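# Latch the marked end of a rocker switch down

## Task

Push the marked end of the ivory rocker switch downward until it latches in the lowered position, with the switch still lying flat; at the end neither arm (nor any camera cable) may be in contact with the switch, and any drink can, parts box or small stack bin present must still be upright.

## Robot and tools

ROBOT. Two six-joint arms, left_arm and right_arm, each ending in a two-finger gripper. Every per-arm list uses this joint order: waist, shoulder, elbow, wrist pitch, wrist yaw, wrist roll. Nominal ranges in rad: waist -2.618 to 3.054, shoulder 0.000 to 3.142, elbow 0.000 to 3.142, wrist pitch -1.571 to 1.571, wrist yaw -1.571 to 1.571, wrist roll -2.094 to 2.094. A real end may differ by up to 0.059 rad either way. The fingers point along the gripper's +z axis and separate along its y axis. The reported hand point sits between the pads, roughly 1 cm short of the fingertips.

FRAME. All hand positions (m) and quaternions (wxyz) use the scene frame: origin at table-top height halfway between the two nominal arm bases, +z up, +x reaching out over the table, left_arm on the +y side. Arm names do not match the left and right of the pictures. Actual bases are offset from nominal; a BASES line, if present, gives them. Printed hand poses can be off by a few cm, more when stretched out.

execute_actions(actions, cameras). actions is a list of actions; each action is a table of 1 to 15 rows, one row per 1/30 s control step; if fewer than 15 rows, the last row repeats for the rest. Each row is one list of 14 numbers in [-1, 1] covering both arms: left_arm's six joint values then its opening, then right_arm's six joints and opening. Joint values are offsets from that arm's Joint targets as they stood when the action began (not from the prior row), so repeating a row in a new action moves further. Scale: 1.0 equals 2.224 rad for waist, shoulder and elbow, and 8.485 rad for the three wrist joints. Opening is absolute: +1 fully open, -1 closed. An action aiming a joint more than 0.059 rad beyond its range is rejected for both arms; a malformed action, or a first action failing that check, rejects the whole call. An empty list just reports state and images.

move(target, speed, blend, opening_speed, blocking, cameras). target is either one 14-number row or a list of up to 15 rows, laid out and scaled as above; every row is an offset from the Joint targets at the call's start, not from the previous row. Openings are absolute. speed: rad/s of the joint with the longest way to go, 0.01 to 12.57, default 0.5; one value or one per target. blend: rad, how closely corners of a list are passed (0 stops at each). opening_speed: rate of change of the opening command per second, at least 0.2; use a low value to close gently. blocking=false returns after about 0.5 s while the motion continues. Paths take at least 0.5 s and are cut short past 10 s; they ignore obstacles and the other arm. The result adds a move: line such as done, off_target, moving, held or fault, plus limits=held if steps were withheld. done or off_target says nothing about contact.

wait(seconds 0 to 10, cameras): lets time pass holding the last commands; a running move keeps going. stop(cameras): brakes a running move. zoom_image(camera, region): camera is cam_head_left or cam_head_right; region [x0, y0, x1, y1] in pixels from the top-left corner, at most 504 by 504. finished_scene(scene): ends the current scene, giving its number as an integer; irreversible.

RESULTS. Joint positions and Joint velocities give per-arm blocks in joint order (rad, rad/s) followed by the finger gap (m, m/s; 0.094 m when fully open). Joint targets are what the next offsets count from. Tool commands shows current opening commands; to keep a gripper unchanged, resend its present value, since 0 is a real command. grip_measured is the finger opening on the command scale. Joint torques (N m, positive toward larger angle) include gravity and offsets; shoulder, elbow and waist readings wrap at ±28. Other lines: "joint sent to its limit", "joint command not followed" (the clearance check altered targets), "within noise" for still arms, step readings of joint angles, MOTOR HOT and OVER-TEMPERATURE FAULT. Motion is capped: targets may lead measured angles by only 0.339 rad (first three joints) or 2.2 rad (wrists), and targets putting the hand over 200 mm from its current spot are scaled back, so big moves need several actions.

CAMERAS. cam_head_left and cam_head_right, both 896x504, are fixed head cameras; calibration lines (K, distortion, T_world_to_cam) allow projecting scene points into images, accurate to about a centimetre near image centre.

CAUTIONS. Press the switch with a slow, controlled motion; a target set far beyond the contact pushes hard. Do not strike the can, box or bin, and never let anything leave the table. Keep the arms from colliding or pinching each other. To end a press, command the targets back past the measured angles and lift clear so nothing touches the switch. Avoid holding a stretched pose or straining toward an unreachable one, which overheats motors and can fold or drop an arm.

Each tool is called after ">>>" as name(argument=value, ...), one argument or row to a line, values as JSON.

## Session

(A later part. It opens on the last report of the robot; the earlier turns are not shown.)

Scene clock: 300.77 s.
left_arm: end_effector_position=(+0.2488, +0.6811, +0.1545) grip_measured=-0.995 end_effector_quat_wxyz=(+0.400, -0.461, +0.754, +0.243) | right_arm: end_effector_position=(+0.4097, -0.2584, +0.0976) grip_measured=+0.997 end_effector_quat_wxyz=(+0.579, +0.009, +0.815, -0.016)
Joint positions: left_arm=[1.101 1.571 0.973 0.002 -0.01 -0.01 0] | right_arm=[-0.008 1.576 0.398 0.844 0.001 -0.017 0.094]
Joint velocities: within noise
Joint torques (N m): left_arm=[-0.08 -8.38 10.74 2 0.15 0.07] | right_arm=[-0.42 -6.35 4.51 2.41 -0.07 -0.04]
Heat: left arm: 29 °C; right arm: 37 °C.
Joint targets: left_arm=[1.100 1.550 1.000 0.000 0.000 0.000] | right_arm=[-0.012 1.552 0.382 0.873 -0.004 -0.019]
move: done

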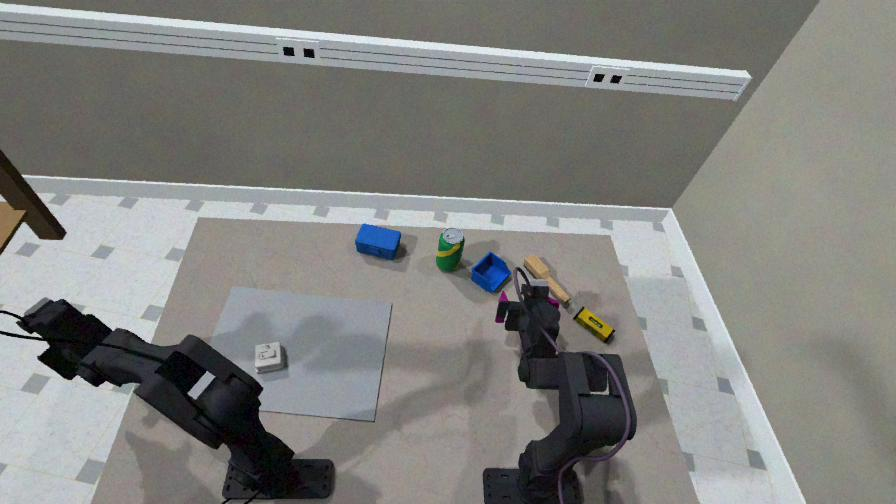

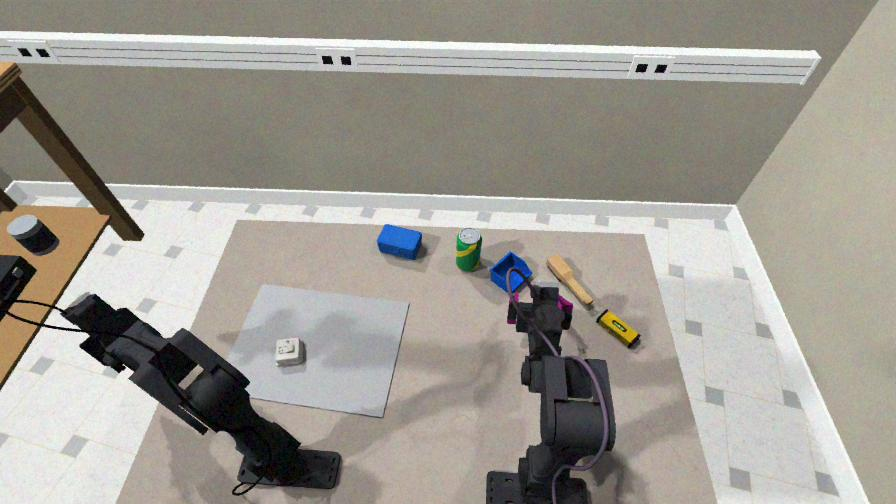

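>>> move(
  target=[
    [-0.3952,0.0202,0.0162,-0.11915,0,0,-1,0,0,0,0,0,0,1],
    [-0.3952,0.0495,-0.0283,-0.10112,0,0,-1,0,0,0,0,0,0,1],
  ],
  speed=[2,0.25],
)

>>> move(
  target=[
    [0,-0.03,0.06,-0.02,0,0,-1,0,0,0,0,0,0,1],
    [0.35,-0.03,0.06,0.04,0,0,-1,0,0,0,0,0,0,1],
  ],
  speed=[0.6,2],
  blend=[0.05,0],
)

>>> zoom_image(
  camera="cam_head_left",
  region=[224, 320, 314, 392],
)

Scene clock: 306.37 s.
left_arm: end_effector_position=(+0.2947, +0.3264, +0.0357) grip_measured=-0.995 end_effector_quat_wxyz=(+0.002, -0.107, +0.994, -0.002) | right_arm: end_effector_position=(+0.4097, -0.2584, +0.0976) grip_measured=+0.997 end_effector_quat_wxyz=(+0.579, +0.009, +0.815, -0.016)
Joint positions: left_arm=[0.224 1.618 0.978 -0.927 0.004 -0.008 0] | right_arm=[-0.008 1.576 0.398 0.844 0.001 -0.017 0.094]
Joint velocities: within noise
Joint torques (N m): left_arm=[-0.31 -2.39 2.52 1.26 -0.04 0.03] | right_arm=[-0.4 -6.35 4.51 2.4 -0.07 -0.04]
Heat: left arm: 29 °C; right arm: 38 °C.
Joint targets: left_arm=[0.221 1.660 0.937 -0.858 0.000 0.000] | right_arm=[-0.012 1.552 0.382 0.873 -0.004 -0.019]
move: off_target (left_arm); left_arm: the wrist pitch is farthest, 0.069 rad from its target

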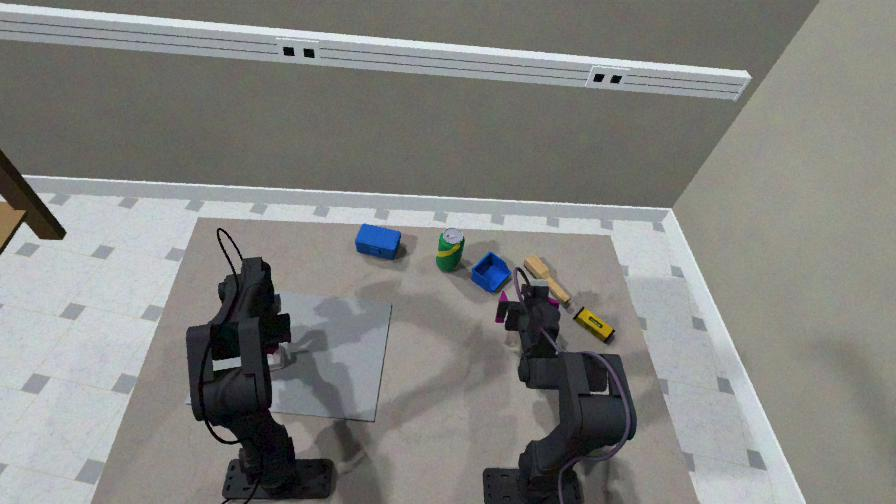

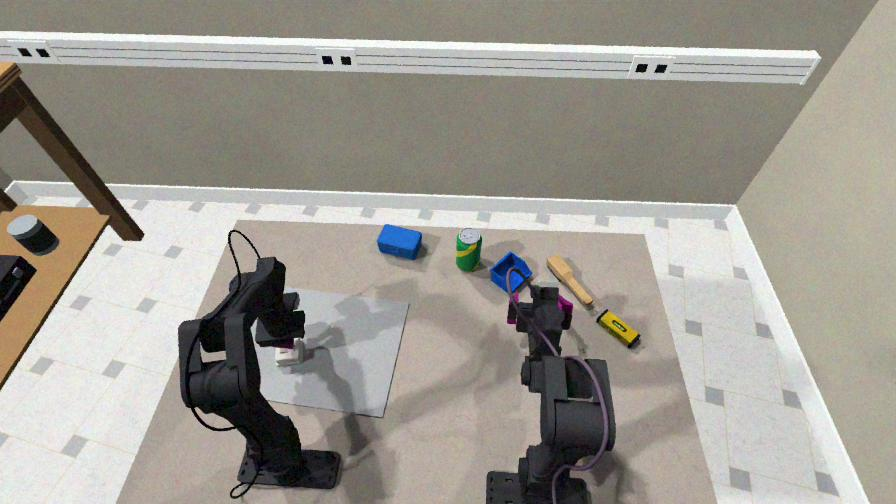

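Scene clock: 308.10 s.
left_arm: end_effector_position=(+0.2461, +0.5901, +0.0783) grip_measured=-0.995 end_effector_quat_wxyz=(+0.203, -0.462, +0.857, +0.108) | right_arm: end_effector_position=(+0.4097, -0.2584, +0.0976) grip_measured=+0.997 end_effector_quat_wxyz=(+0.579, +0.009, +0.815, -0.016)
Joint positions: left_arm=[0.999 1.618 1.048 -0.538 -0.001 -0.007 0] | right_arm=[-0.008 1.576 0.398 0.844 0.001 -0.017 0.094]
Joint velocities: within noise
Joint torques (N m): left_arm=[0.01 -8.64 9.54 1.55 0.01 0.02] | right_arm=[-0.43 -6.32 4.51 2.41 -0.07 -0.04]
Heat: left arm: 29 °C; right arm: 38 °C.
Joint targets: left_arm=[0.999 1.593 1.071 -0.519 0.000 0.000] | right_arm=[-0.012 1.552 0.382 0.873 -0.004 -0.019]
move: done

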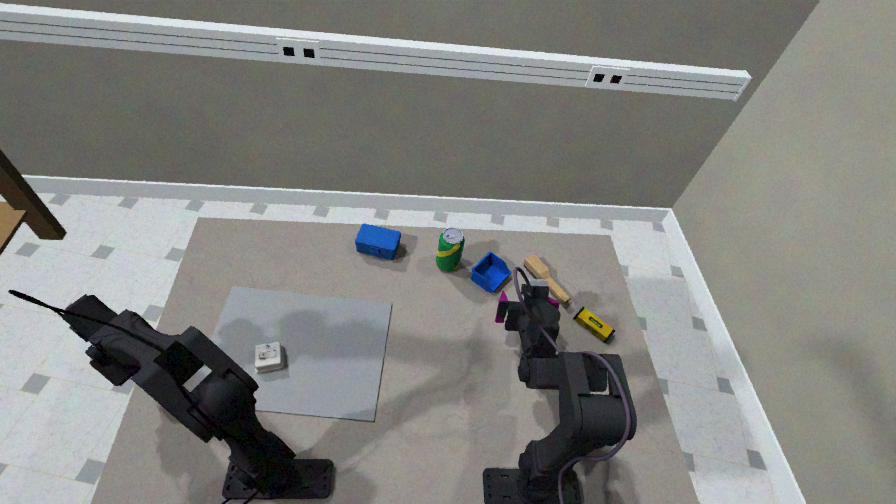

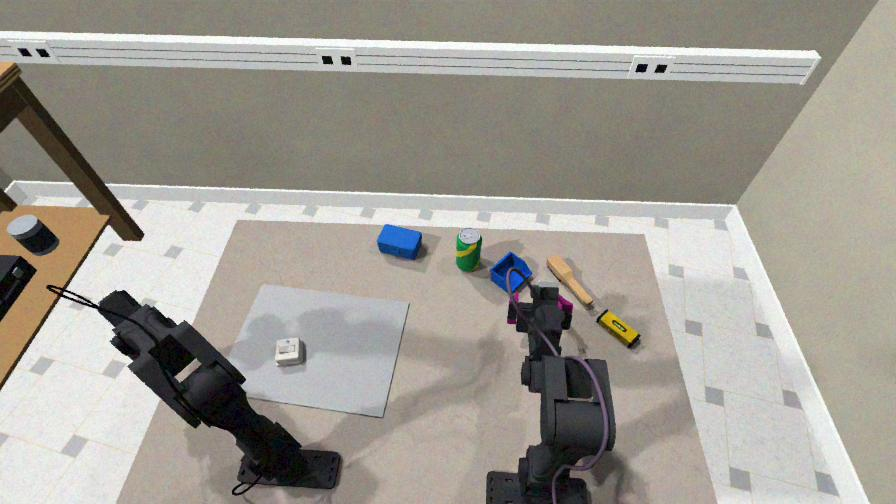

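Scaled by 5.600 from the camera's 896x504 image, which has a finer 1280x720 frame.

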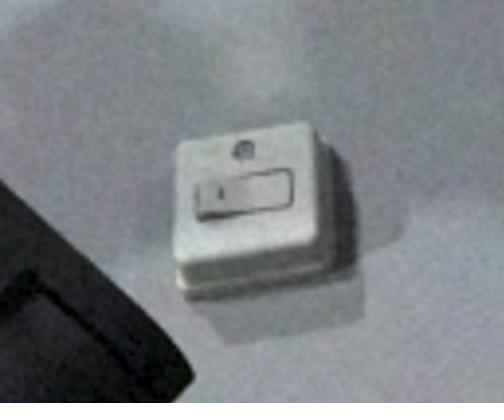

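>>> move(
  target=[
    [-0.3149,0.0027,-0.0144,-0.058,0,0,-1,0,0,0,0,0,0,1],
    [-0.3149,0.0315,-0.0589,-0.03995,0,0,-1,0,0,0,0,0,0,1],
  ],
  speed=[2,0.3],
  cameras=[],
)

>>> move(
  target=[
    [0,-0.03,0.06,-0.02,0,0,-1,0,0,0,0,0,0,1],
    [0.25,-0.03,0.06,0.02,0,0,-1,0,0,0,0,0,0,1],
  ],
  speed=[1,2],
  blend=[0.1,0],
  cameras=["cam_head_left"],
)

>>> zoom_image(
  camera="cam_head_left",
  region=[224, 320, 314, 392],
)

Scene clock: 319.00 s.
left_arm: end_effector_position=(+0.2896, +0.3463, +0.0357) grip_measured=-0.995 end_effector_quat_wxyz=(+0.000, -0.144, +0.990, -0.002) | right_arm: end_effector_position=(+0.4097, -0.2584, +0.0976) grip_measured=+0.997 end_effector_quat_wxyz=(+0.579, +0.009, +0.815, -0.016)
Joint positions: left_arm=[0.3 1.621 0.981 -0.931 0.003 -0.007 0] | right_arm=[-0.008 1.576 0.398 0.844 0.001 -0.017 0.094]
Joint velocities: within noise
Joint torques (N m): left_arm=[-0.2 -2.45 2.48 1.27 -0.04 0.08] | right_arm=[-0.42 -6.34 4.52 2.41 -0.07 -0.04]
Heat: left arm: 29 °C; right arm: 39 °C.
Joint targets: left_arm=[0.299 1.663 0.940 -0.858 0.000 0.000] | right_arm=[-0.012 1.552 0.382 0.873 -0.004 -0.019]
move: off_target (left_arm); left_arm: the wrist pitch is farthest, 0.073 rad from its target
No camera images: "cameras" was empty.

Scene clock: 320.53 s.
left_arm: end_effector_position=(+0.2645, +0.5276, +0.0626) grip_measured=-0.995 end_effector_quat_wxyz=(+0.134, -0.405, +0.903, +0.059) | right_arm: end_effector_position=(+0.4097, -0.2584, +0.0976) grip_measured=+0.997 end_effector_quat_wxyz=(+0.579, +0.009, +0.815, -0.016)
Joint positions: left_arm=[0.854 1.621 1.05 -0.706 0 -0.007 0] | right_arm=[-0.008 1.576 0.398 0.844 0.001 -0.017 0.094]
Joint velocities: within noise
Joint torques (N m): left_arm=[0.06 -8.38 9.21 1.27 0 0.04] | right_arm=[-0.42 -6.34 4.51 2.41 -0.07 -0.04]
Heat: left arm: 29 °C; right arm: 39 °C.
Joint targets: left_arm=[0.855 1.597 1.073 -0.688 0.000 0.000] | right_arm=[-0.012 1.552 0.382 0.873 -0.004 -0.019]
move: done; blend cut to 0.0848 rad at target 1
Images, in order (width x height): cam_head_left 896x504.

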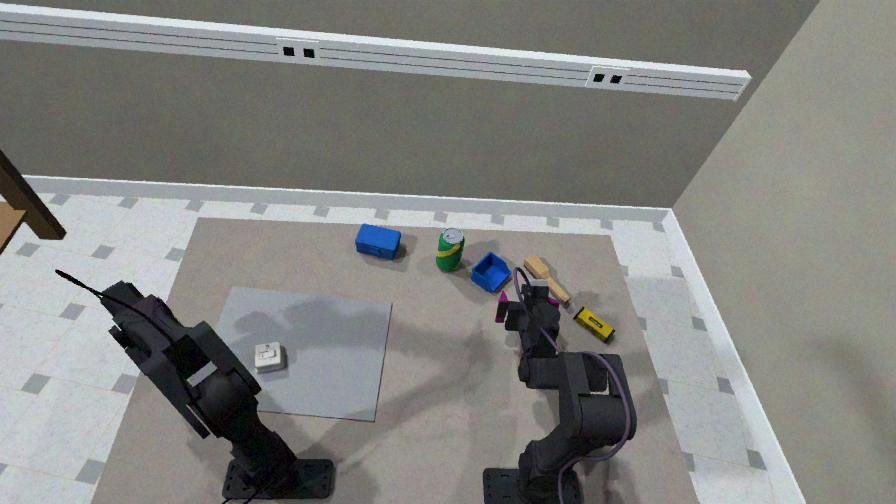

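Scaled by 5.600 from the camera's 896x504 image, which has a finer 1280x720 frame.

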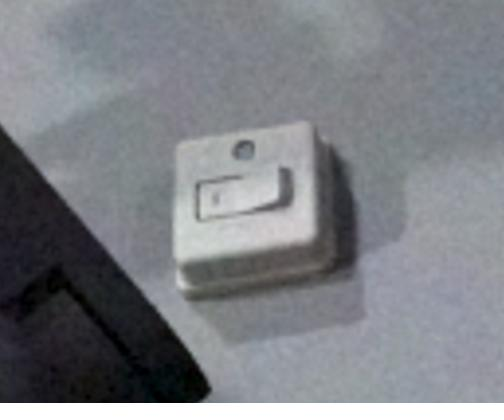

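>>> finished_scene(
  scene=1,
)

The scene is finished: the task was done.


## Next scene

The same job, from a new start.

>>> execute_actions(
  actions=[],
)

Scene clock: 0.00 s.
left_arm: end_effector_position=(+0.4364, +0.2538, +0.1116) grip_measured=+1.000 end_effector_quat_wxyz=(+0.579, +0.028, +0.810, -0.084) | right_arm: end_effector_position=(+0.3944, -0.2769, +0.0830) grip_measured=+1.000 end_effector_quat_wxyz=(+0.563, +0.034, +0.826, +0.021)
Joint positions: left_arm=[0.065 1.514 0.411 0.774 0.215 -0.036 0.094] | right_arm=[-0.117 1.567 0.353 0.835 -0.132 0.026 0.094]
Joint velocities: within noise
Joint torques (N m): no reading
Heat: left arm: 25 °C; right arm: 29 °C.
Joint targets: left_arm=[0.065 1.504 0.421 0.784 0.216 -0.036] | right_arm=[-0.117 1.560 0.360 0.835 -0.133 0.026]
Tool commands: left_gripper/opening=+1.0 right_gripper/opening=+1.0

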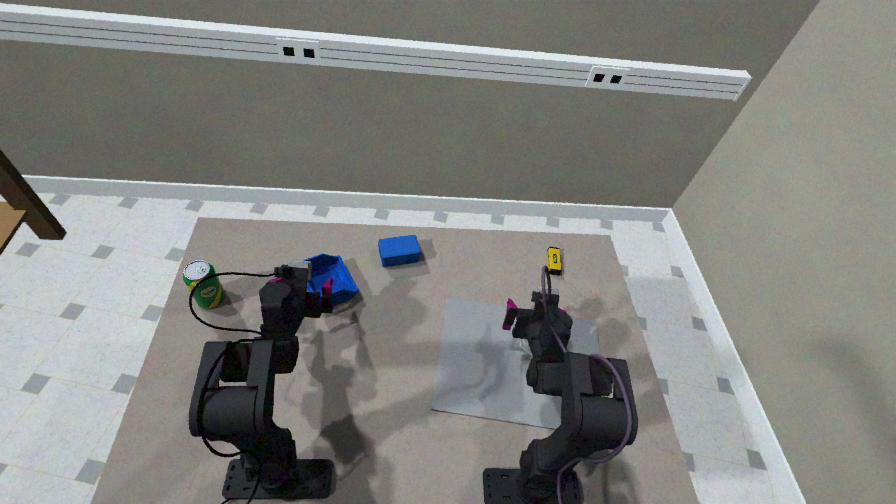

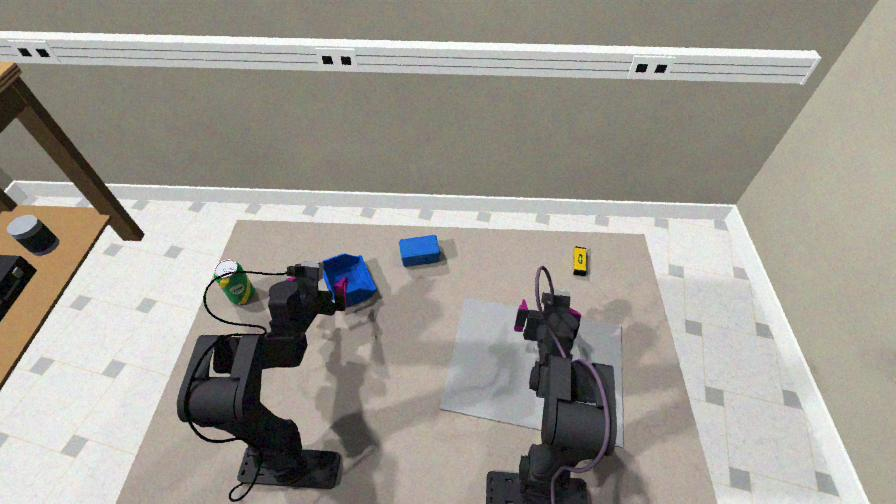

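>>> move(
  target=[0,0,0,0,0,0,1,-0.442,-0.0045,0.2878,-0.0984,0.01567,-0.00306,-1],
  speed=2.5,
)

>>> zoom_image(
  camera="cam_head_left",
  region=[450, 300, 590, 412],
)

>>> zoom_image(
  camera="cam_head_right",
  region=[460, 300, 600, 412],
)

Scene clock: 2.90 s.
left_arm: end_effector_position=(+0.4364, +0.2538, +0.1116) grip_measured=+1.000 end_effector_quat_wxyz=(+0.579, +0.028, +0.810, -0.084) | right_arm: end_effector_position=(+0.2012, -0.6590, +0.1517) grip_measured=-0.997 end_effector_quat_wxyz=(+0.394, +0.475, +0.747, -0.247)
Joint positions: left_arm=[0.065 1.514 0.411 0.774 0.215 -0.036 0.094] | right_arm=[-1.103 1.567 0.962 0.002 -0.004 0.004 0]
Joint velocities: within noise
Joint torques (N m): left_arm=[0.05 -5.29 7.36 2.26 0.09 -0.02] | right_arm=[0.18 -7.21 10.85 1.95 0.04 -0.06]
Heat: left arm: 25 °C; right arm: 29 °C.
Joint targets: left_arm=[0.065 1.504 0.421 0.784 0.216 -0.036] | right_arm=[-1.100 1.550 1.000 0.000 0.000 0.000]
move: off_target (right_arm); right_arm: the elbow is farthest, 0.038 rad from its target

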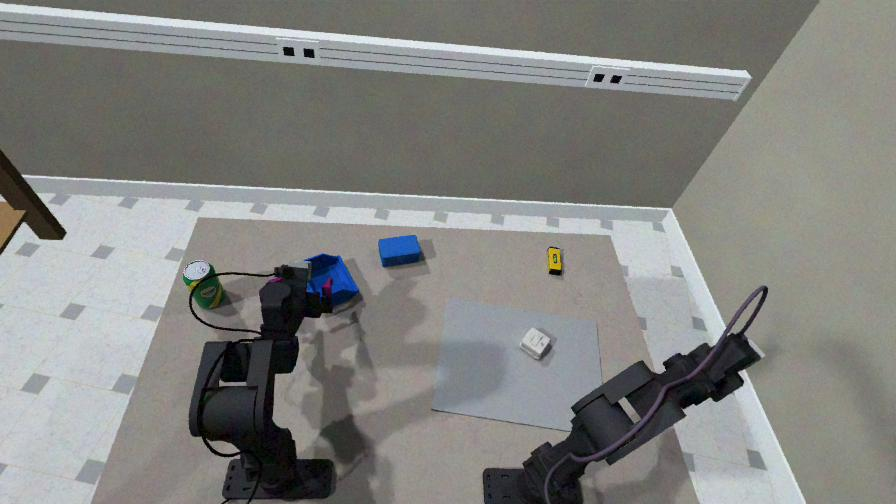

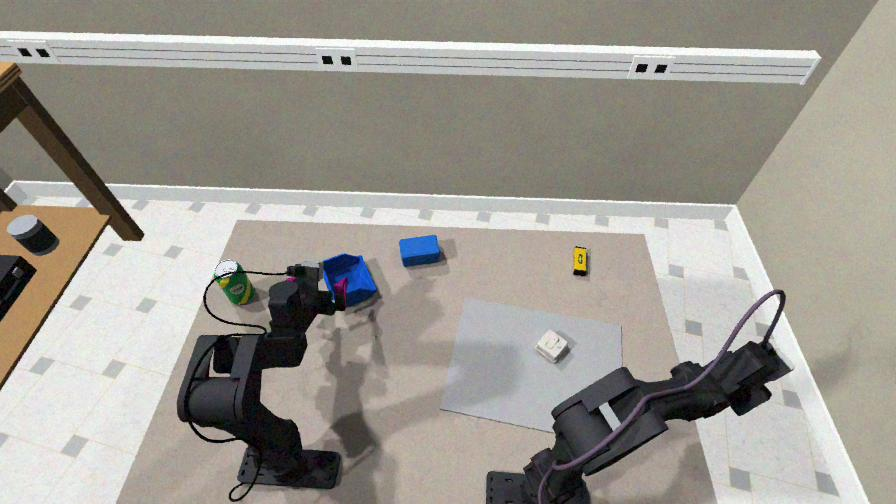

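Scaled by 3.600 from the camera's 896x504 image, which has a finer 1280x720 frame.

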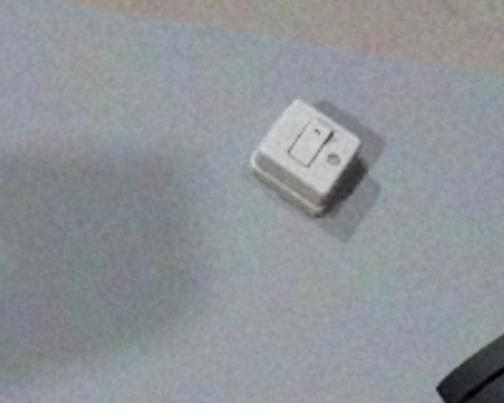

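Scaled by 3.600 from the camera's 896x504 image, which has a finer 1280x720 frame.

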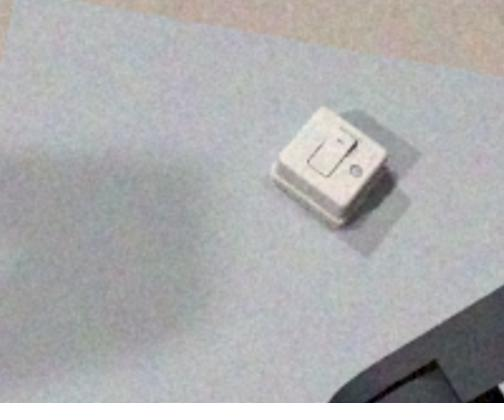

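>>> move(
  target=[
    [0,0,0,0,0,0,1,0.4231,0.1421,0.1587,-0.1247,0,0,-1],
    [0,0,0,0,0,0,1,0.4231,0.1686,0.1106,-0.10808,0,0,-1],
  ],
  speed=[2,0.3],
)

>>> move(
  target=[
    [0,0,0,0,0,0,1,0,-0.03,0.06,-0.02,0,0,-1],
    [0,0,0,0,0,0,1,-0.25,-0.03,0.06,0.02,0,0,-1],
  ],
  speed=[1,2],
  blend=[0.08,0],
)

>>> zoom_image(
  camera="cam_head_left",
  region=[500, 310, 580, 374],
)

Scene clock: 7.17 s.
left_arm: end_effector_position=(+0.4364, +0.2538, +0.1116) grip_measured=+1.000 end_effector_quat_wxyz=(+0.579, +0.028, +0.810, -0.084) | right_arm: end_effector_position=(+0.3394, -0.3054, +0.0353) grip_measured=-0.997 end_effector_quat_wxyz=(+0.005, +0.094, +0.996, +0.000)
Joint positions: left_arm=[0.065 1.514 0.411 0.774 0.215 -0.036 0.094] | right_arm=[-0.156 1.883 1.294 -0.972 -0.002 0.002 0]
Joint velocities: within noise
Joint torques (N m): left_arm=[-0.02 -5.16 7.34 2.24 0.09 -0.01] | right_arm=[-0.28 -4.64 2.39 0.97 0.05 -0.03]
Heat: left arm: 26 °C; right arm: 30 °C.
Joint targets: left_arm=[0.065 1.504 0.421 0.784 0.216 -0.036] | right_arm=[-0.159 1.925 1.246 -0.917 0.000 0.000]
move: off_target (right_arm); right_arm: the wrist pitch is farthest, 0.055 rad from its target

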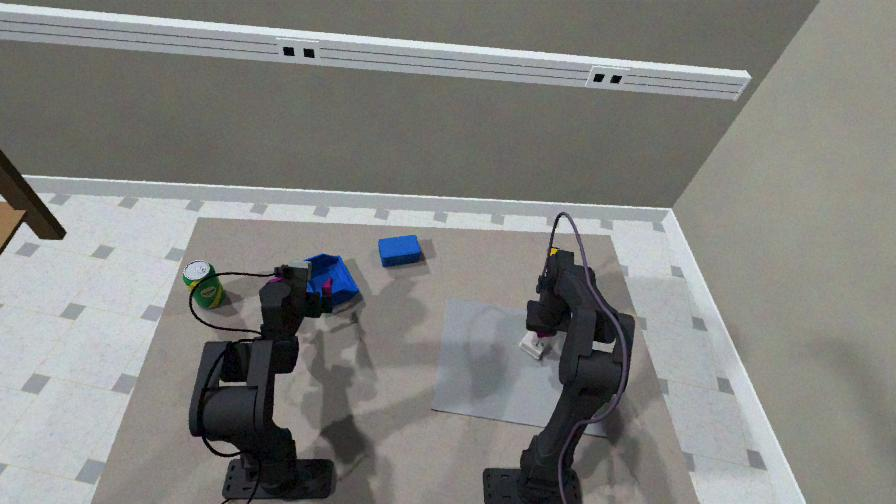

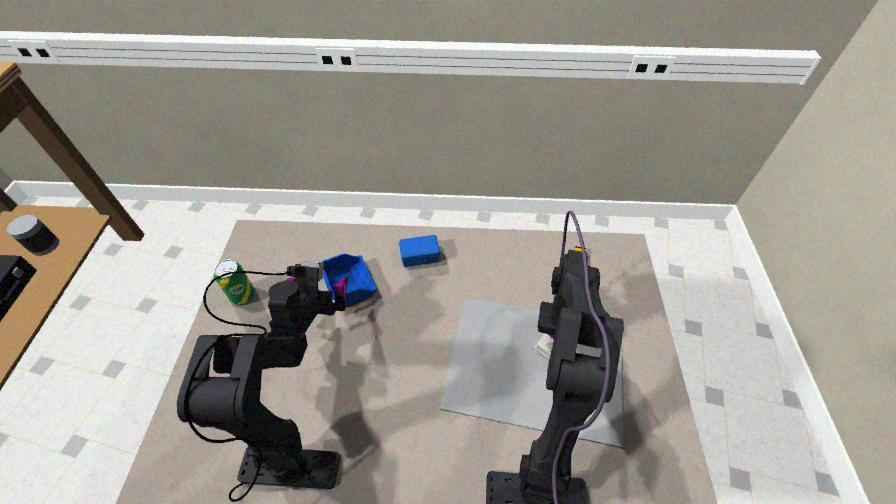

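Scene clock: 8.70 s.
left_arm: end_effector_position=(+0.4364, +0.2538, +0.1116) grip_measured=+1.000 end_effector_quat_wxyz=(+0.579, +0.028, +0.810, -0.084) | right_arm: end_effector_position=(+0.3040, -0.5215, +0.0565) grip_measured=-0.997 end_effector_quat_wxyz=(+0.125, +0.363, +0.922, -0.050)
Joint positions: left_arm=[0.065 1.514 0.411 0.774 0.215 -0.036 0.094] | right_arm=[-0.719 1.883 1.345 -0.764 0.003 0.001 0]
Joint velocities: within noise
Joint torques (N m): left_arm=[-0.12 -5.33 7.35 2.22 0.08 -0.04] | right_arm=[0.34 -9.87 9.68 1.05 -0.03 -0.04]
Heat: left arm: 26 °C; right arm: 30 °C.
Joint targets: left_arm=[0.065 1.504 0.421 0.784 0.216 -0.036] | right_arm=[-0.715 1.859 1.380 -0.747 0.000 0.000]
move: done

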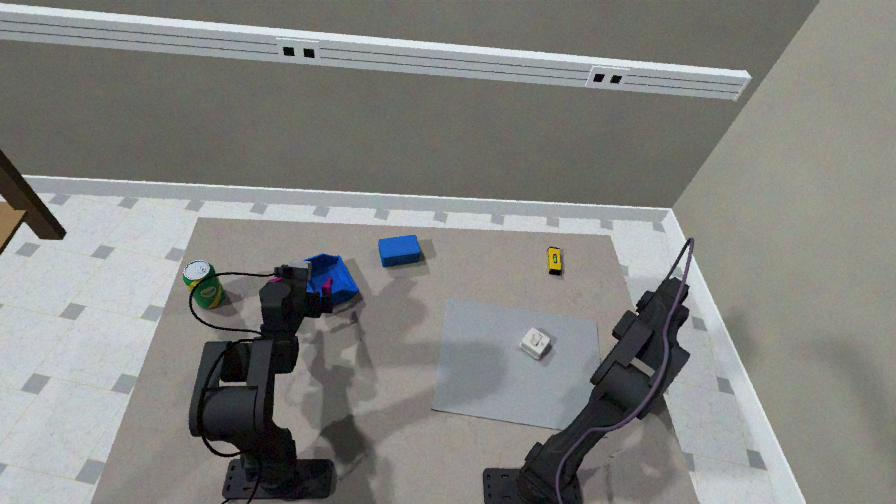

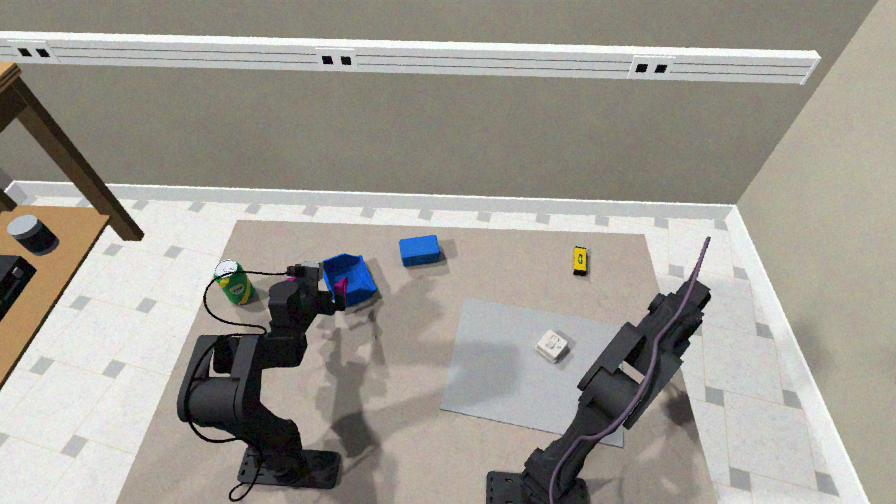

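Scaled by 6.300 from the camera's 896x504 image, which has a finer 1280x720 frame.

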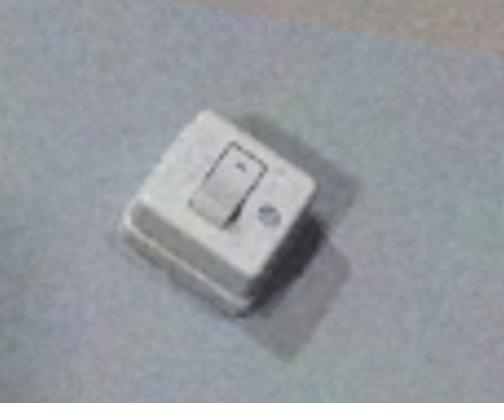

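The marked end is down, the unmarked end is up, and the switch is lying flat.

>>> finished_scene(
  scene=2,
)

The scene is finished: the task was done.


## Next scene

The same job, from a new start.

>>> execute_actions(
  actions=[],
)

Scene clock: 0.00 s.
left_arm: end_effector_position=(+0.4252, +0.2846, +0.1121) grip_measured=+1.000 end_effector_quat_wxyz=(+0.604, -0.041, +0.796, +0.012) | right_arm: end_effector_position=(+0.4148, -0.2792, +0.1161) grip_measured=+1.000 end_effector_quat_wxyz=(+0.622, +0.064, +0.779, -0.053)
Joint positions: left_arm=[0.015 1.501 0.327 0.9 -0.072 -0.052 0.094] | right_arm=[-0.001 1.617 0.385 1.006 0.133 0.026 0.094]
Joint velocities: within noise
Joint torques (N m): no reading
Heat: left arm: 24 °C; right arm: 27 °C.
Joint targets: left_arm=[0.015 1.492 0.336 0.909 -0.072 -0.052] | right_arm=[-0.001 1.609 0.393 1.009 0.134 0.026]
Tool commands: left_gripper/opening=+1.0 right_gripper/opening=+1.0

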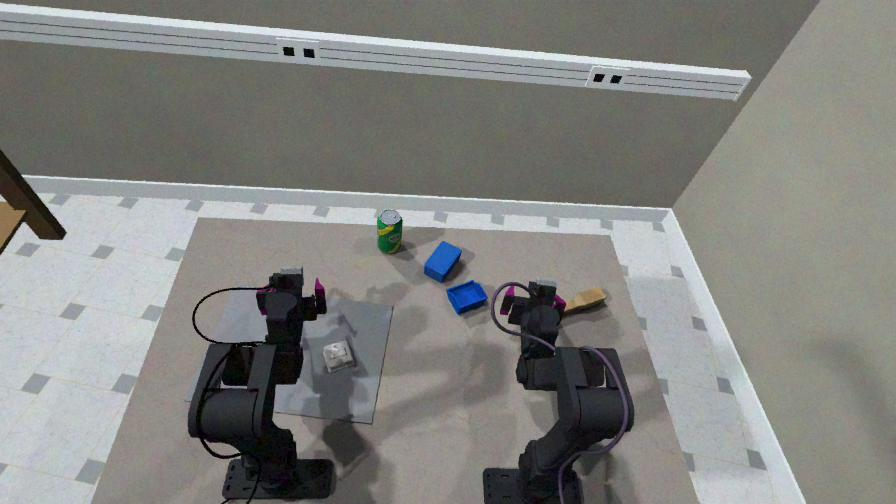

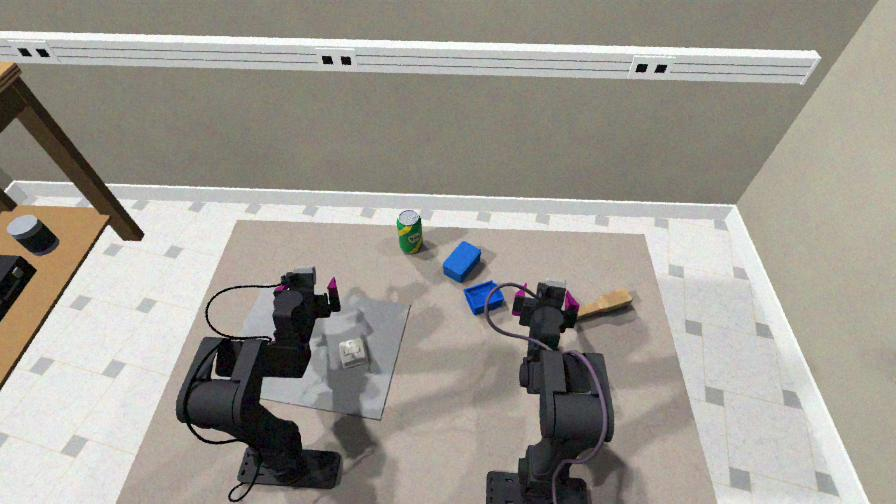

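Switch visible. Zooming.

>>> zoom_image(
  camera="cam_head_left",
  region=[298, 322, 378, 386],
)

>>> zoom_image(
  camera="cam_head_right",
  region=[312, 322, 392, 386],
)

Scaled by 6.300 from the camera's 896x504 image, which has a finer 1280x720 frame.

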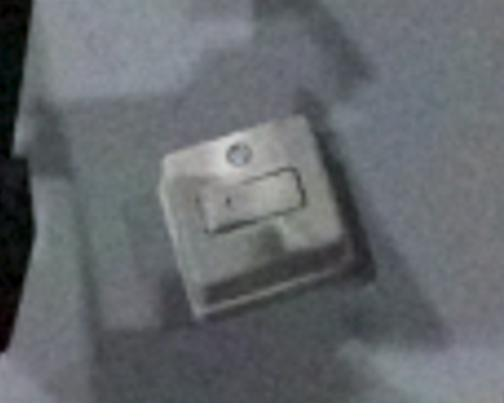

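Scaled by 6.300 from the camera's 896x504 image, which has a finer 1280x720 frame.

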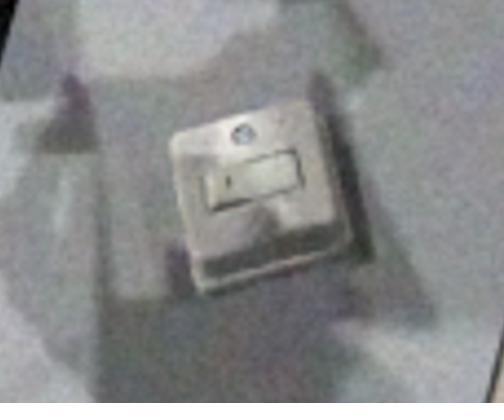

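>>> move(
  target=[
    [-0.0742,0.0261,0.2986,-0.1071,0.0085,0.0061,-1,0,0,0,0,0,0,1],
    [-0.1412,0.0571,0.3258,-0.2264,0.0085,0.0061,-1,0,0,0,0,0,0,1],
    [-0.1412,0.0859,0.2815,-0.2085,0.0085,0.0061,-1,0,0,0,0,0,0,1],
  ],
  speed=[2,2,0.3],
  blend=[0.3,0,0],
)

>>> move(
  target=[
    [0,-0.03,0.06,-0.02,0,0,-1,0,0,0,0,0,0,1],
    [0.22,-0.03,0.06,0.02,0,0,-1,0,0,0,0,0,0,1],
  ],
  speed=[1,2],
  blend=[0.08,0],
)

>>> zoom_image(
  camera="cam_head_left",
  region=[298, 322, 378, 386],
)

>>> zoom_image(
  camera="cam_head_right",
  region=[312, 322, 392, 386],
)

Scene clock: 7.83 s.
left_arm: end_effector_position=(+0.2938, +0.1909, +0.0357) grip_measured=-0.995 end_effector_quat_wxyz=(+0.001, +0.149, +0.989, +0.004) | right_arm: end_effector_position=(+0.4145, -0.2793, +0.1151) grip_measured=+1.000 end_effector_quat_wxyz=(+0.620, +0.064, +0.780, -0.054)
Joint positions: left_arm=[-0.294 1.642 1.004 -0.932 -0.007 -0.012 0] | right_arm=[-0.001 1.617 0.385 1.002 0.134 0.026 0.094]
Joint velocities: within noise
Joint torques (N m): left_arm=[-0.42 -2.61 2.4 1.27 0.11 0.11] | right_arm=[0.01 -5.33 5.97 2.15 0.01 -0.03]
Heat: left arm: 25 °C; right arm: 29 °C.
Joint targets: left_arm=[-0.299 1.683 0.962 -0.860 0.000 -0.001] | right_arm=[-0.001 1.609 0.393 1.009 0.134 0.026]
move: off_target (left_arm); left_arm: the wrist pitch is farthest, 0.072 rad from its target

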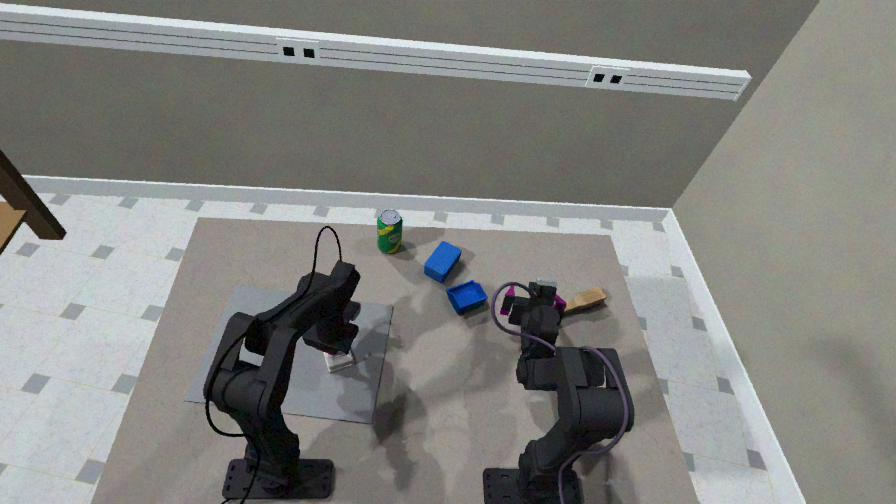

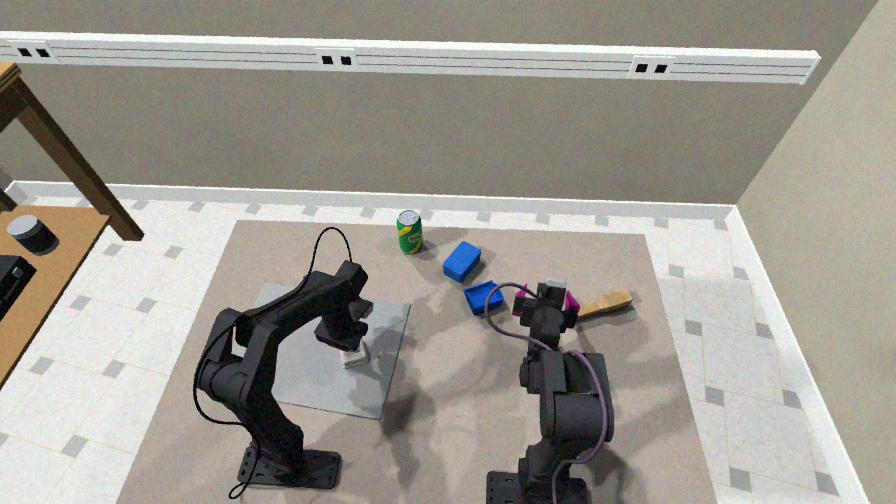

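Scene clock: 9.33 s.
left_arm: end_effector_position=(+0.3784, +0.3332, +0.0624) grip_measured=-0.995 end_effector_quat_wxyz=(+0.145, -0.091, +0.985, +0.013) | right_arm: end_effector_position=(+0.4145, -0.2793, +0.1151) grip_measured=+1.000 end_effector_quat_wxyz=(+0.620, +0.064, +0.780, -0.054)
Joint positions: left_arm=[0.19 1.642 1.072 -0.708 -0.002 -0.011 0] | right_arm=[-0.001 1.617 0.385 1.002 0.134 0.026 0.094]
Joint velocities: within noise
Joint torques (N m): left_arm=[0.02 -8.61 9.28 1.26 0.04 0.05] | right_arm=[-0.01 -5.31 5.97 2.14 0.02 -0.02]
Heat: left arm: 25 °C; right arm: 29 °C.
Joint targets: left_arm=[0.190 1.616 1.096 -0.690 0.000 -0.001] | right_arm=[-0.001 1.609 0.393 1.009 0.134 0.026]
move: done

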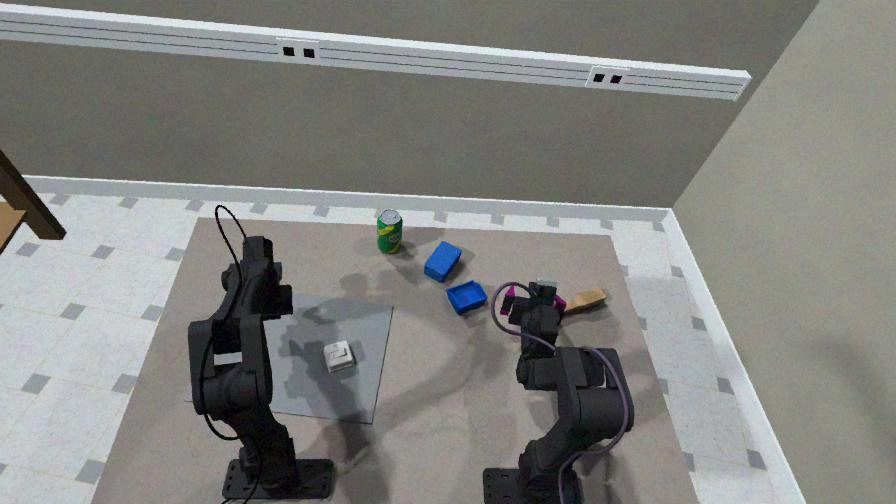

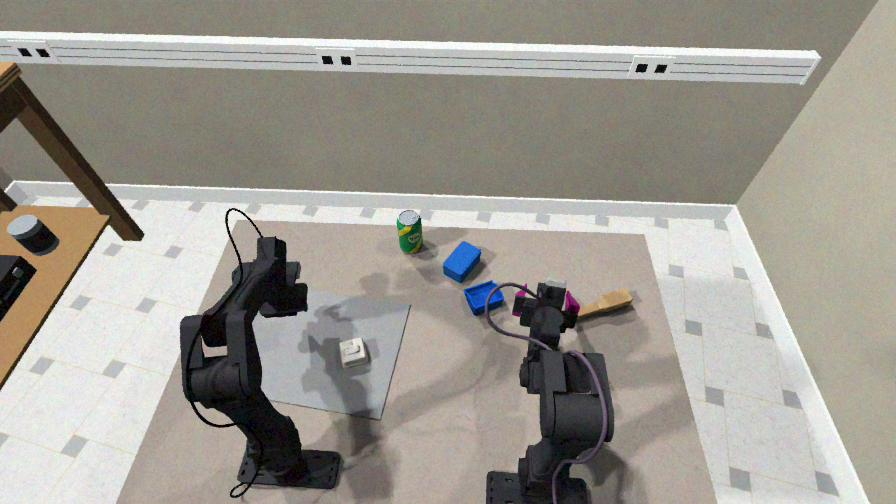

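Scaled by 6.300 from the camera's 896x504 image, which has a finer 1280x720 frame.

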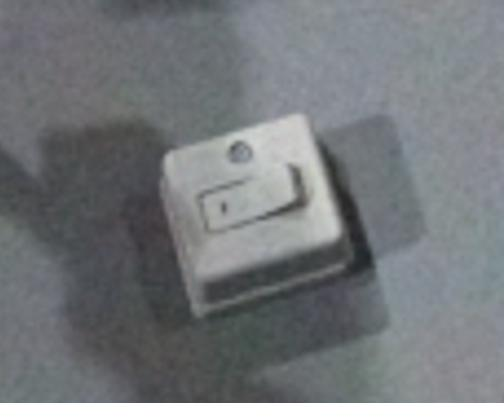

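Scaled by 6.300 from the camera's 896x504 image, which has a finer 1280x720 frame.

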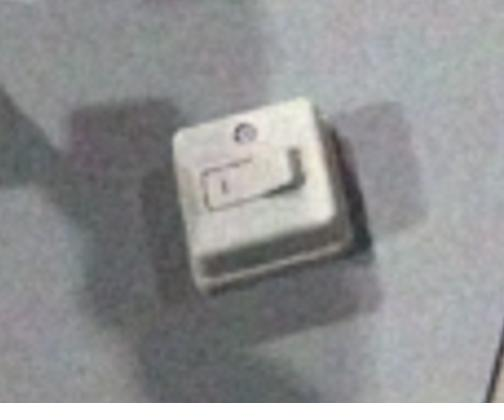

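>>> finished_scene(
  scene=3,
)

The scene is finished: the task was done.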